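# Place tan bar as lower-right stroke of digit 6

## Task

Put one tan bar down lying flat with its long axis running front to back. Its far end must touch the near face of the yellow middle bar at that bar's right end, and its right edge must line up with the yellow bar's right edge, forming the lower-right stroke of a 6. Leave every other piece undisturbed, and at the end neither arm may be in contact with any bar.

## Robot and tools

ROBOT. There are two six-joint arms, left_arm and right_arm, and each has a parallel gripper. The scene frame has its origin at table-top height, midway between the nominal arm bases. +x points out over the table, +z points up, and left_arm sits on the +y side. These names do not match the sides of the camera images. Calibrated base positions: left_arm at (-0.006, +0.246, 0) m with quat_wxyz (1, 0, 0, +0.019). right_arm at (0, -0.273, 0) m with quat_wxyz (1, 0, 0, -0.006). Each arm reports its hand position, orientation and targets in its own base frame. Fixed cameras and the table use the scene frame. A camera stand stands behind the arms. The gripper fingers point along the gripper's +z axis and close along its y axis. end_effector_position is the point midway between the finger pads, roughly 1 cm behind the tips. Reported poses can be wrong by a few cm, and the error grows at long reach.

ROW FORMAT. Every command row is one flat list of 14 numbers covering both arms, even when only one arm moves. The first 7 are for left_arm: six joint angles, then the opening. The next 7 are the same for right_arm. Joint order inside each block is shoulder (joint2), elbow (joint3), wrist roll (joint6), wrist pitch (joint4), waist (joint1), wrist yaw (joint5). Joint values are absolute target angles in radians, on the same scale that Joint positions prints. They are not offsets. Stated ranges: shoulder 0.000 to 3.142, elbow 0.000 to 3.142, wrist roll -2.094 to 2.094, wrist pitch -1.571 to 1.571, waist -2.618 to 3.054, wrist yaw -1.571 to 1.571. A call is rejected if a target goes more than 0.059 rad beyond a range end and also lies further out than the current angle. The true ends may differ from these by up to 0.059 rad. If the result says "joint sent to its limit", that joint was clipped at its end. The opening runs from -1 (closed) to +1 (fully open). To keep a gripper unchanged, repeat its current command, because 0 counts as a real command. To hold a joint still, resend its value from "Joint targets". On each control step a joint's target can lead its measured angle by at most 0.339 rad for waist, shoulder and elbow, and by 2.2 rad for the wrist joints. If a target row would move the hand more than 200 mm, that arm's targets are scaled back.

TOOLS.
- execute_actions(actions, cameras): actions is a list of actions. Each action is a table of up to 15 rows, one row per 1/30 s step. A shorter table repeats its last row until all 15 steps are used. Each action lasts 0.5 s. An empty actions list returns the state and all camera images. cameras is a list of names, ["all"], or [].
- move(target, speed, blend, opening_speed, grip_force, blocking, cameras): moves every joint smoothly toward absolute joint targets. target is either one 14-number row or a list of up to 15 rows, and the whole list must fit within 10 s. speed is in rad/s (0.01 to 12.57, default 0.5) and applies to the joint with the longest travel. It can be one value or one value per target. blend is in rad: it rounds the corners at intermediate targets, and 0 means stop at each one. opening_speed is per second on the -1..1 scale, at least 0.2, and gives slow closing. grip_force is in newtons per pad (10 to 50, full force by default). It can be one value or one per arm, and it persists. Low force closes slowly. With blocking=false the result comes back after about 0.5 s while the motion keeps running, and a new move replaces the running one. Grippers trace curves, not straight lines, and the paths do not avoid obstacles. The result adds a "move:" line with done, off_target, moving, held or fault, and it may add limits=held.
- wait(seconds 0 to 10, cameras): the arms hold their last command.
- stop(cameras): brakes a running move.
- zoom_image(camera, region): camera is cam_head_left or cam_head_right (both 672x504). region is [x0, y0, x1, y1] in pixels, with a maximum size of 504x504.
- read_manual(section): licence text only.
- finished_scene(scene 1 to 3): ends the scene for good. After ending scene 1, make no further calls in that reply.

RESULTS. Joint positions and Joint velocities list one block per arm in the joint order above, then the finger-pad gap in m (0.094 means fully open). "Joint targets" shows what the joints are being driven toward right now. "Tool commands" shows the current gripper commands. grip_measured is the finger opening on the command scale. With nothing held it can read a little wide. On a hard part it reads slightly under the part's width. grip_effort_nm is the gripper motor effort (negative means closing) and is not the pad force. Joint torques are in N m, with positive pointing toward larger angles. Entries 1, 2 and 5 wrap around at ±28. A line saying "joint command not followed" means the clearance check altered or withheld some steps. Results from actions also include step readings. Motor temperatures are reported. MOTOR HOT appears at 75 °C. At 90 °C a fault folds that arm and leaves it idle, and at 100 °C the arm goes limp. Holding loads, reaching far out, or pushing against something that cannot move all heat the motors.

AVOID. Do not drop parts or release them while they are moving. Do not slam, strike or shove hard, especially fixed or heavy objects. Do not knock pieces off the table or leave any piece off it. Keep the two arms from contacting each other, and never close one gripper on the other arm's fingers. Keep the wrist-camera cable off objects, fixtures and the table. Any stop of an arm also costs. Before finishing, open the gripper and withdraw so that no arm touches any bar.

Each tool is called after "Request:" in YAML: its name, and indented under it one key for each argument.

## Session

Request:
execute_actions:
  actions: []

Request:
zoom_image:
  camera: "cam_head_left"
  region: [180, 120, 380, 270]

Request:
zoom_image:
  camera: "cam_head_right"
  region: [180, 120, 380, 270]

Request:
zoom_image:
  camera: "cam_head_left"
  region: [230, 140, 330, 240]

Request:
zoom_image:
  camera: "cam_head_right"
  region: [230, 140, 330, 240]

Scene clock: 0.00 s.
left_arm: end_effector_position=(+0.2927, -0.1244, +0.2247) grip_measured=+1.000 grip_effort_nm=n/a end_effector_quat_wxyz=(+0.494, +0.182, +0.844, -0.101) | right_arm: end_effector_position=(+0.3154, -0.0367, +0.2905) grip_measured=+1.000 grip_effort_nm=n/a end_effector_quat_wxyz=(+0.564, +0.154, +0.810, -0.049)
Joint names: [shoulder, elbow, wrist roll, wrist pitch, waist, wrist yaw]
Joint positions: left_arm=[0.867 0.739 0.02 -0.386 -0.396 0.017 0.094] | right_arm=[0.846 0.87 0.221 -0.41 0.051 0.302 0.094]
Joint velocities: within noise
Joint torques (N m): no reading
Motor temperatures (°C): left_arm=[30 32 26 29 27 27 25] | right_arm=[30 32 27 26 27 28 27]
Heat: left arm: 32 °C; right arm: 32 °C.
Joint targets: left_arm=[0.860 0.751 0.020 -0.385 -0.396 0.017] | right_arm=[0.839 0.879 0.221 -0.410 0.051 0.305]
Tool commands: left_gripper/opening=+1.0 right_gripper/opening=+1.0

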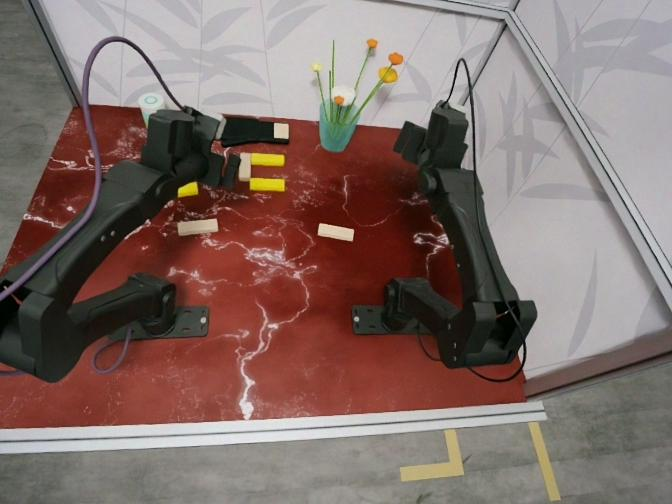

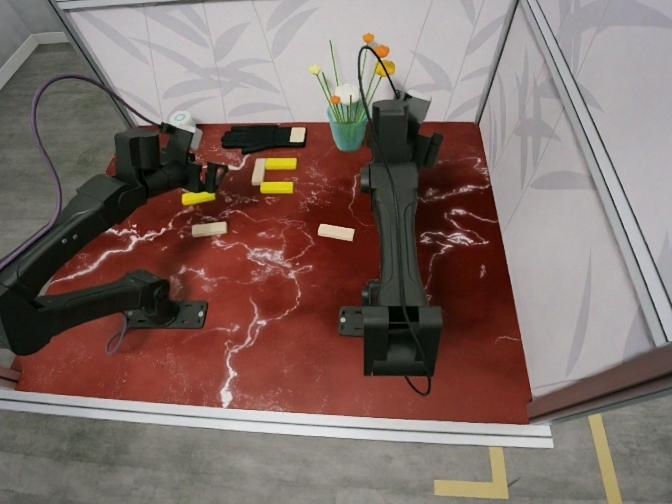

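Scaled by 2.520.

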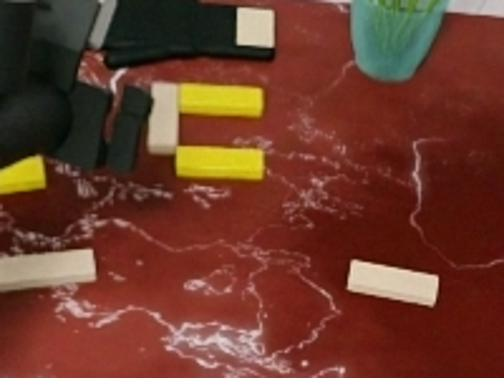

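Scaled by 2.520.

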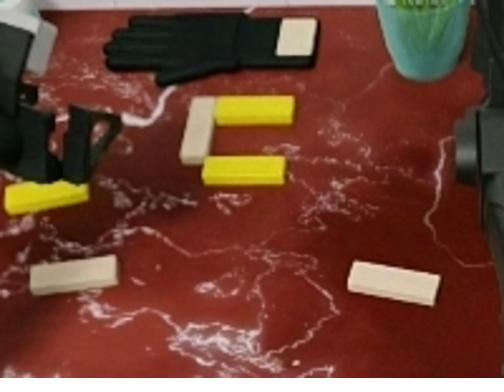

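Scaled by 5.040.

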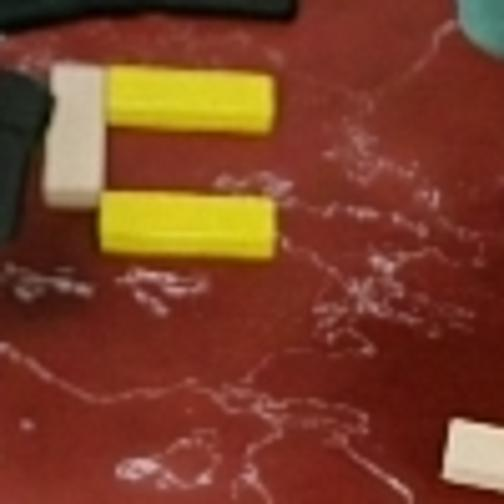

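Scaled by 5.040.

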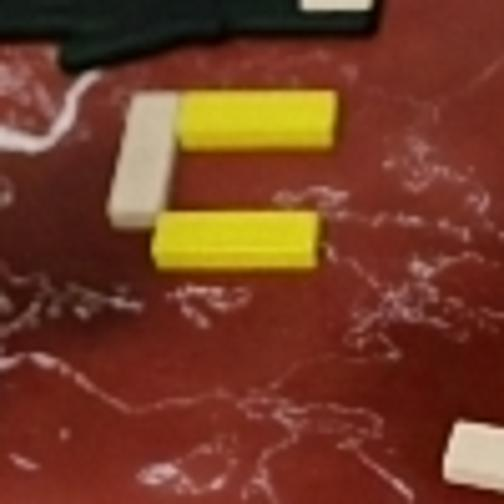

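Request:
move:
  target:
    - [0.860,0.751,0.020,-0.385,-0.396,0.017,1,1.6248,1.0962,-0.861,-1.0422,0.5108,0,1]
    - [0.860,0.751,0.020,-0.385,-0.396,0.017,1,1.6949,0.9718,-0.861,-0.8477,0.5108,0,1]
  speed: [1.0,0.3]
  blend: [0.02,0]
  cameras: ["all"]

Request:
move:
  target:
    - [0.860,0.751,0.020,-0.385,-0.396,0.017,1,1.6949,0.9718,-0.861,-0.8477,0.5108,0,-0.65]
    - [0.860,0.751,0.020,-0.385,-0.396,0.017,1,1.6248,1.0962,-0.861,-1.0422,0.5108,0,-0.65]
    - [0.860,0.751,0.020,-0.385,-0.396,0.017,1,2.1434,1.6468,0.697,-1.0742,0.6995,0,-0.65]
  speed: [0.3,0.4,0.8]
  blend: [0,0.03,0]
  opening_speed: 2
  cameras: ["all"]

Request:
zoom_image:
  camera: "cam_head_left"
  region: [230, 140, 330, 240]

Request:
zoom_image:
  camera: "cam_head_right"
  region: [230, 140, 330, 240]

Scene clock: 4.73 s.
left_arm: end_effector_position=(+0.2927, -0.1244, +0.2247) grip_measured=+1.000 grip_effort_nm=0.01 end_effector_quat_wxyz=(+0.494, +0.182, +0.844, -0.101) | right_arm: end_effector_position=(+0.2439, +0.1337, +0.0197) grip_measured=+1.000 grip_effort_nm=-0.03 end_effector_quat_wxyz=(+0.006, -0.630, +0.776, -0.010)
Joint names: [shoulder, elbow, wrist roll, wrist pitch, waist, wrist yaw]
Joint positions: left_arm=[0.867 0.739 0.02 -0.386 -0.396 0.017 0.094] | right_arm=[1.677 0.981 -0.855 -0.859 0.509 0.017 0.094]
Joint torques (N m): left_arm=[-1.84 8.08 -0.01 1.75 -0.06 0] | right_arm=[-4.79 4.78 -0.06 0.33 0.09 -0.14]
Heat: left arm: 32 °C; right arm: 33 °C.
Joint targets: left_arm=[0.860 0.751 0.020 -0.385 -0.396 0.017] | right_arm=[1.695 0.972 -0.861 -0.848 0.511 0.000]
move: done

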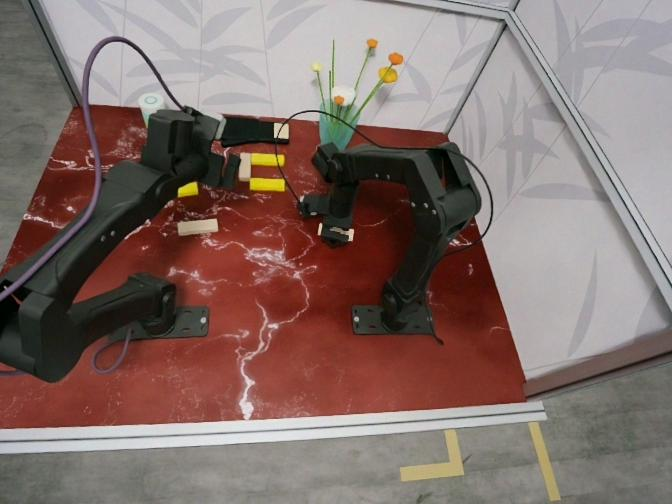

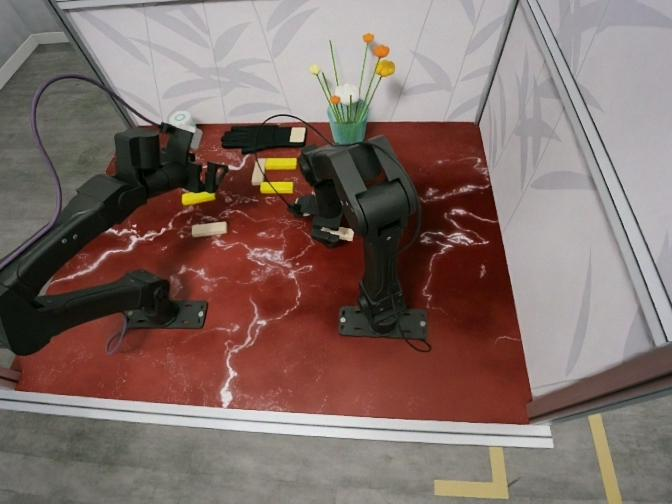

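Scene clock: 9.10 s.
left_arm: end_effector_position=(+0.2927, -0.1244, +0.2247) grip_measured=+1.000 grip_effort_nm=0.01 end_effector_quat_wxyz=(+0.494, +0.182, +0.844, -0.101) | right_arm: end_effector_position=(+0.3088, +0.2576, +0.0296) grip_measured=-0.409 grip_effort_nm=-1.04 end_effector_quat_wxyz=(+0.005, -0.002, +1.000, +0.001)
Joint names: [shoulder, elbow, wrist roll, wrist pitch, waist, wrist yaw]
Joint positions: left_arm=[0.867 0.739 0.02 -0.386 -0.396 0.017 0.094] | right_arm=[2.114 1.616 0.69 -1.064 0.695 0.005 0.028]
Joint torques (N m): left_arm=[-1.84 8.09 -0.01 1.75 -0.06 0.01] | right_arm=[-8.32 8.72 0.04 0.09 0.28 -0.05]
Heat: left arm: 33 °C; right arm: 34 °C.
Joint targets: left_arm=[0.860 0.751 0.020 -0.385 -0.396 0.017] | right_arm=[2.143 1.647 0.697 -1.074 0.699 0.000]
move: done

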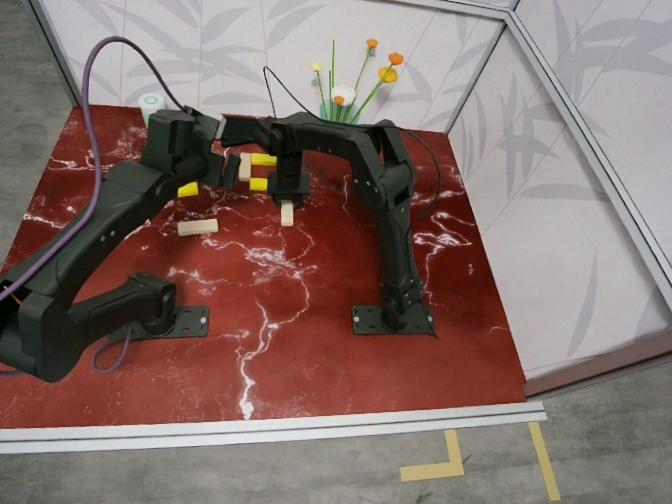

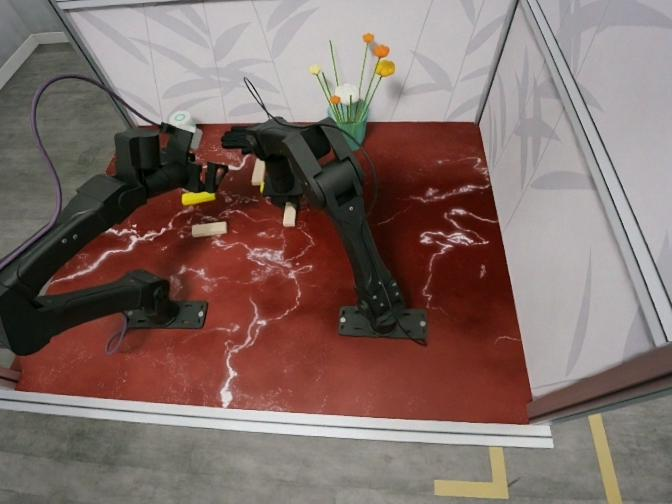

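Scaled by 5.040.

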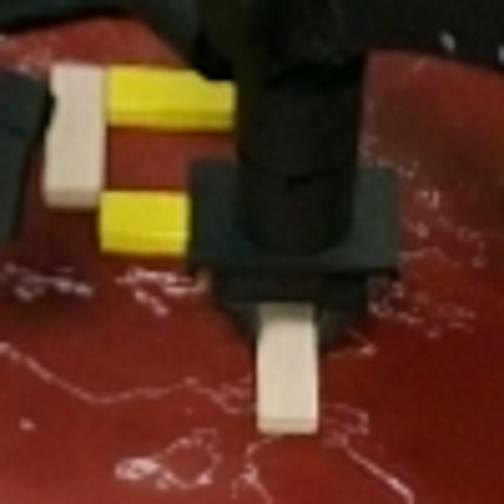

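Scaled by 5.040.

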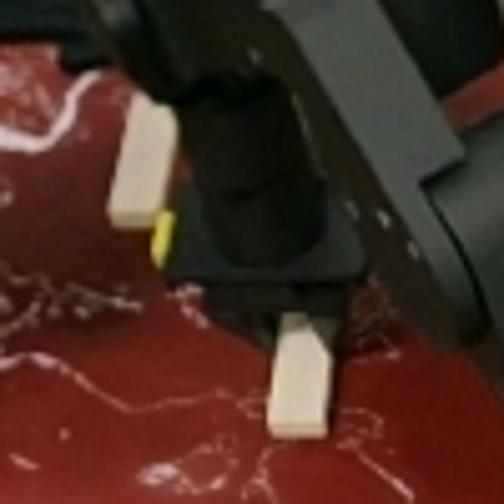

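Request:
move:
  target:
    - [0.860,0.751,0.020,-0.385,-0.396,0.017,1,2.1434,1.6468,0.677,-1.0742,0.679,0,-0.65]
    - [0.860,0.751,0.020,-0.385,-0.396,0.017,1,2.2623,1.7923,0.677,-1.1008,0.679,0,-0.65]
  speed: [0.15,0.2]
  cameras: ["all"]

Request:
zoom_image:
  camera: "cam_head_left"
  region: [230, 140, 330, 240]

Request:
zoom_image:
  camera: "cam_head_right"
  region: [230, 140, 330, 240]

Scene clock: 12.33 s.
left_arm: end_effector_position=(+0.2927, -0.1244, +0.2247) grip_measured=+1.000 grip_effort_nm=0.01 end_effector_quat_wxyz=(+0.494, +0.182, +0.844, -0.101) | right_arm: end_effector_position=(+0.3326, +0.2722, +0.0228) grip_measured=-0.409 grip_effort_nm=-1.05 end_effector_quat_wxyz=(+0.006, -0.002, +1.000, +0.004)
Joint names: [shoulder, elbow, wrist roll, wrist pitch, waist, wrist yaw]
Joint positions: left_arm=[0.867 0.739 0.02 -0.386 -0.396 0.017 0.094] | right_arm=[2.224 1.765 0.681 -1.098 0.684 0.002 0.028]
Joint torques (N m): left_arm=[-1.84 8.06 -0.02 1.75 -0.05 0.01] | right_arm=[-8.64 8.4 -0.03 0.16 -0.51 -0.01]
Heat: left arm: 33 °C; right arm: 34 °C.
Joint targets: left_arm=[0.860 0.751 0.020 -0.385 -0.396 0.017] | right_arm=[2.262 1.792 0.677 -1.101 0.679 0.000]
move: off_target (right_arm); right_arm: the shoulder is farthest, 0.038 rad from its target

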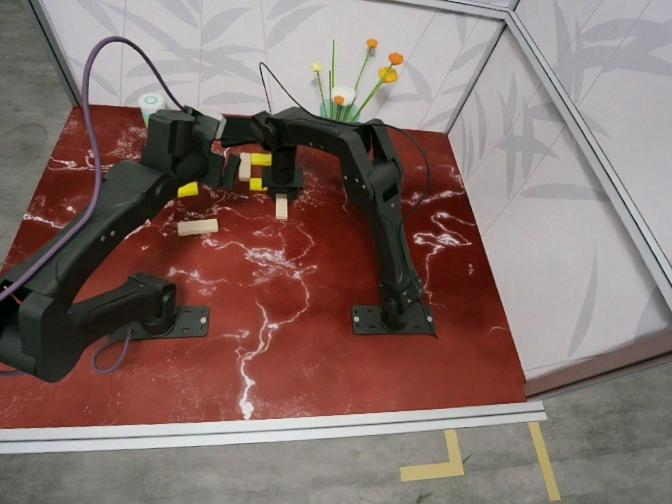

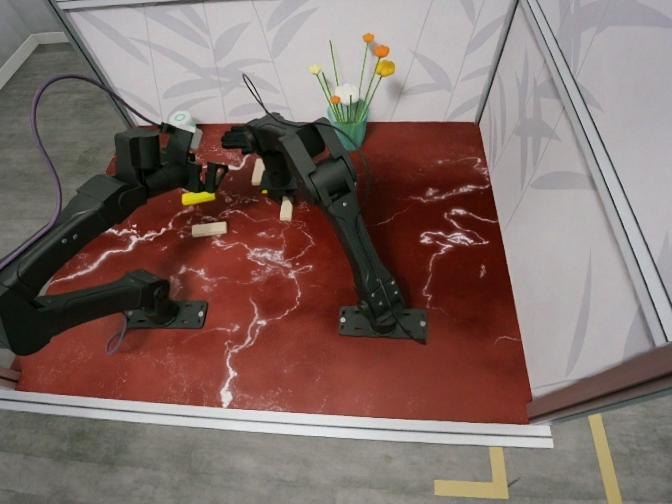

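Scaled by 5.040.

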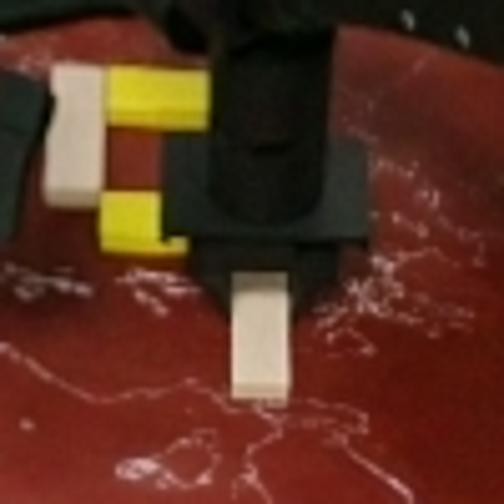

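Scaled by 5.040.

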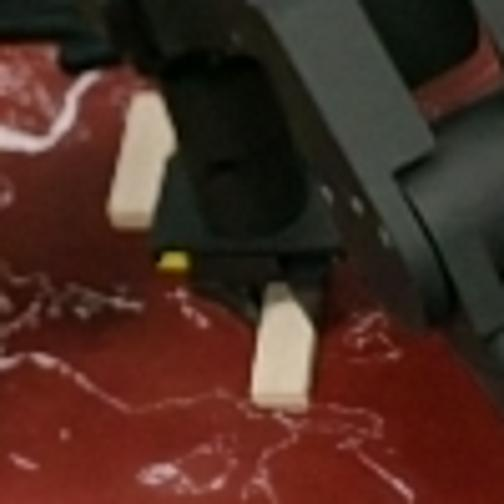

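Request:
move:
  target:
    - [0.860,0.751,0.020,-0.385,-0.396,0.017,1,2.235,1.777,0.692,-1.1128,0.684,0,-0.65]
    - [0.860,0.751,0.020,-0.385,-0.396,0.017,1,2.235,1.777,0.692,-1.1128,0.6955,0,-0.65]
    - [0.860,0.751,0.020,-0.385,-0.396,0.017,1,2.2947,1.8412,0.692,-1.1173,0.6955,0,-0.65]
  speed: [0.15,0.1,0.1]
  cameras: ["all"]

Request:
zoom_image:
  camera: "cam_head_left"
  region: [230, 140, 330, 240]

Request:
zoom_image:
  camera: "cam_head_right"
  region: [230, 140, 330, 240]

Scene clock: 16.37 s.
left_arm: end_effector_position=(+0.2927, -0.1244, +0.2247) grip_measured=+1.000 grip_effort_nm=0.01 end_effector_quat_wxyz=(+0.494, +0.182, +0.844, -0.101) | right_arm: end_effector_position=(+0.3366, +0.2780, +0.0226) grip_measured=-0.409 grip_effort_nm=-1.05 end_effector_quat_wxyz=(+0.004, -0.001, +1.000, +0.003)
Joint names: [shoulder, elbow, wrist roll, wrist pitch, waist, wrist yaw]
Joint positions: left_arm=[0.867 0.739 0.02 -0.386 -0.396 0.017 0.094] | right_arm=[2.255 1.815 0.687 -1.12 0.688 0.001 0.028]
Joint torques (N m): left_arm=[-1.84 8.09 -0.01 1.76 -0.06 0] | right_arm=[-8.8 8.39 0.04 0.21 0.69 0]
Heat: left arm: 33 °C; right arm: 35 °C.
Joint targets: left_arm=[0.860 0.751 0.020 -0.385 -0.396 0.017] | right_arm=[2.295 1.841 0.692 -1.117 0.696 0.000]
move: off_target (right_arm); right_arm: the shoulder is farthest, 0.040 rad from its target

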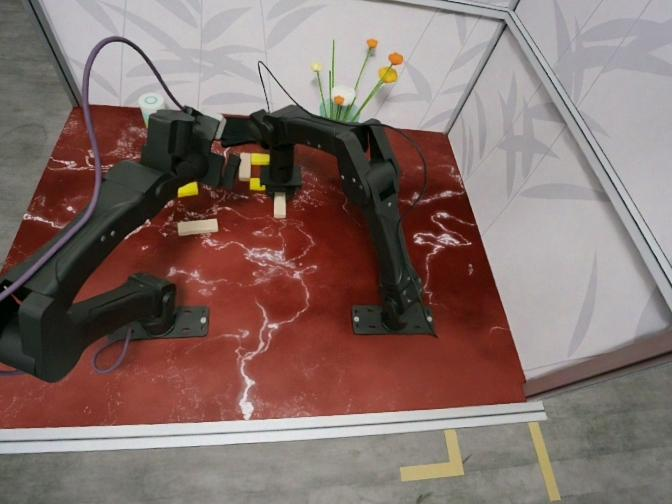

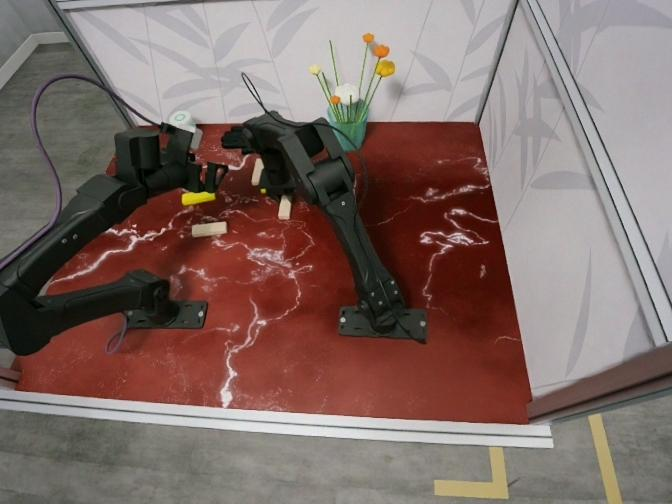

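Scaled by 5.040.

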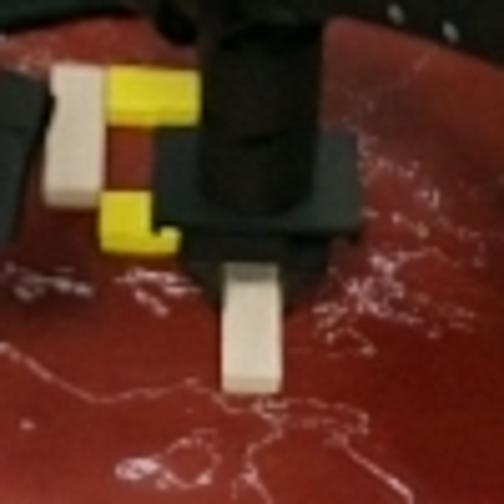

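Scaled by 5.040.

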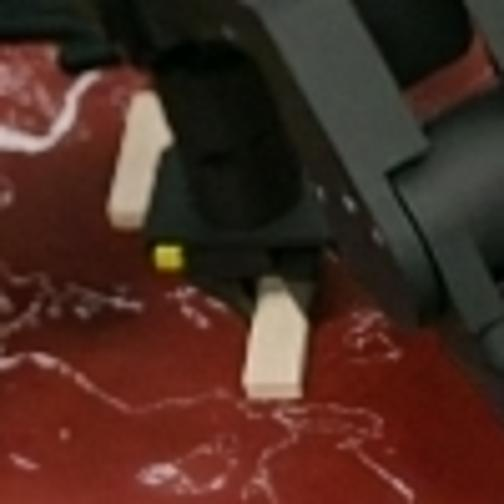

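Request:
move:
  target:
    - [0.860,0.751,0.020,-0.385,-0.396,0.017,1,2.2947,1.8412,0.692,-1.1173,0.695,0,-0.2]
    - [0.860,0.751,0.020,-0.385,-0.396,0.017,1,2.23,2.08,0.692,-1.421,0.693,0,-0.2]
    - [0.860,0.751,0.020,-0.385,-0.396,0.017,1,1.65,1.25,0.685,-1.171,0.2,0,-0.2]
  speed: [0.3,0.4,1]
  blend: [0,0.05,0]
  opening_speed: 1
  cameras: ["all"]

Request:
zoom_image:
  camera: "cam_head_left"
  region: [250, 165, 310, 235]

Request:
zoom_image:
  camera: "cam_head_right"
  region: [250, 165, 310, 235]

Request:
zoom_image:
  camera: "cam_head_left"
  region: [268, 174, 298, 198]

Request:
zoom_image:
  camera: "cam_head_right"
  region: [276, 176, 306, 200]

Scene clock: 20.93 s.
left_arm: end_effector_position=(+0.2927, -0.1244, +0.2247) grip_measured=+1.000 grip_effort_nm=0.01 end_effector_quat_wxyz=(+0.494, +0.182, +0.844, -0.101) | right_arm: end_effector_position=(+0.2830, +0.0586, +0.0847) grip_measured=-0.202 grip_effort_nm=0.06 end_effector_quat_wxyz=(-0.017, +0.242, +0.970, -0.006)
Joint names: [shoulder, elbow, wrist roll, wrist pitch, waist, wrist yaw]
Joint positions: left_arm=[0.867 0.739 0.02 -0.386 -0.396 0.017 0.094] | right_arm=[1.685 1.262 0.687 -1.183 0.199 -0.003 0.038]
Joint torques (N m): left_arm=[-1.84 8.06 -0.01 1.75 -0.05 0] | right_arm=[-9.62 4.92 -0.04 0.21 0.1 0.04]
Heat: left arm: 34 °C; right arm: 35 °C.
Joint targets: left_arm=[0.860 0.751 0.020 -0.385 -0.396 0.017] | right_arm=[1.650 1.250 0.685 -1.171 0.200 0.000]
move: done

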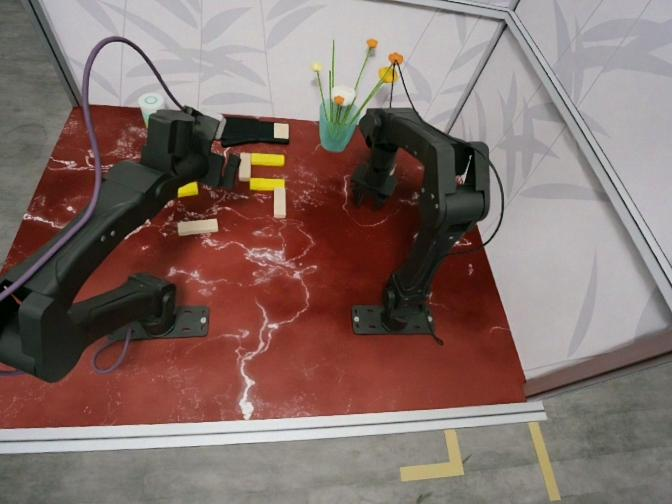

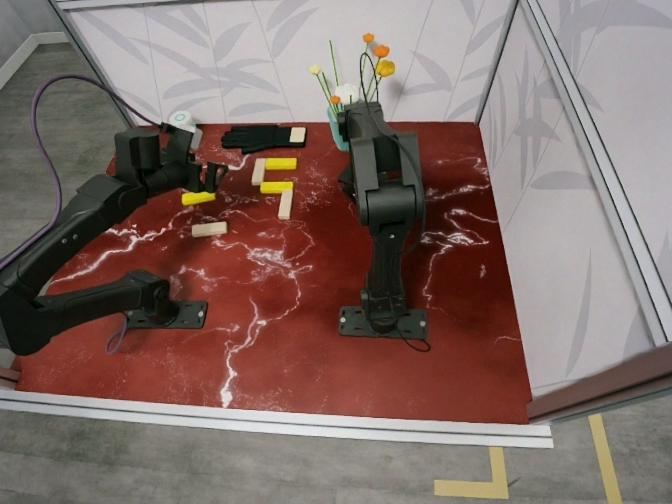

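Scaled by 7.200.

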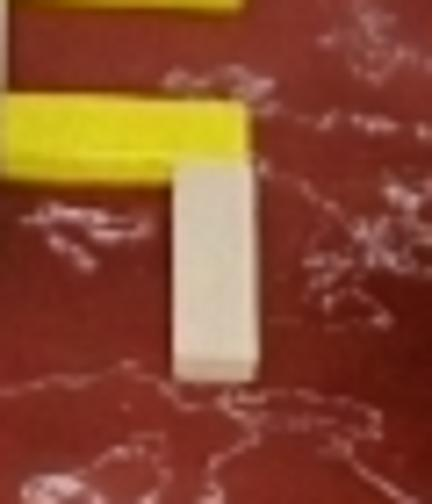

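Scaled by 7.200.

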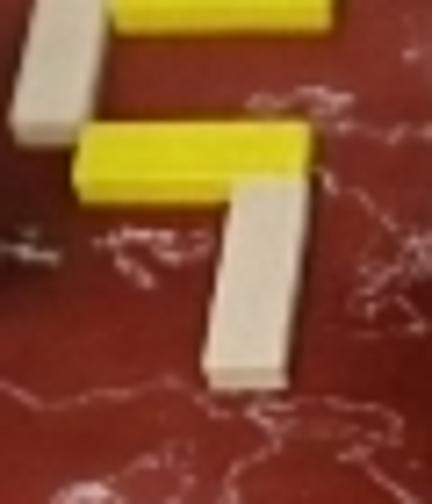

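Scaled by 16.800.

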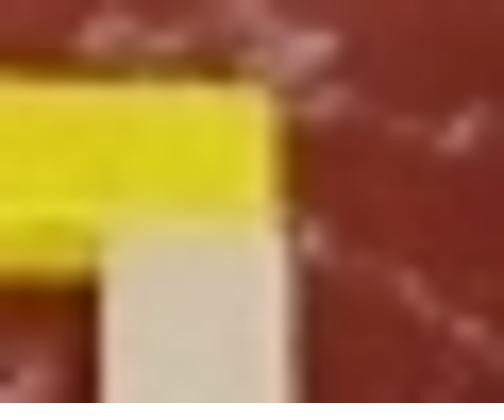

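Scaled by 16.800.

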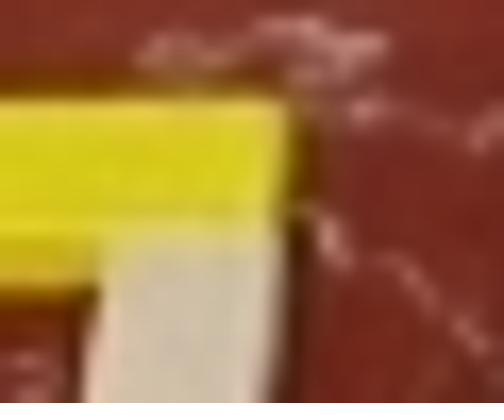

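Request:
finished_scene:
  scene: 3

The scene is finished: the task was done.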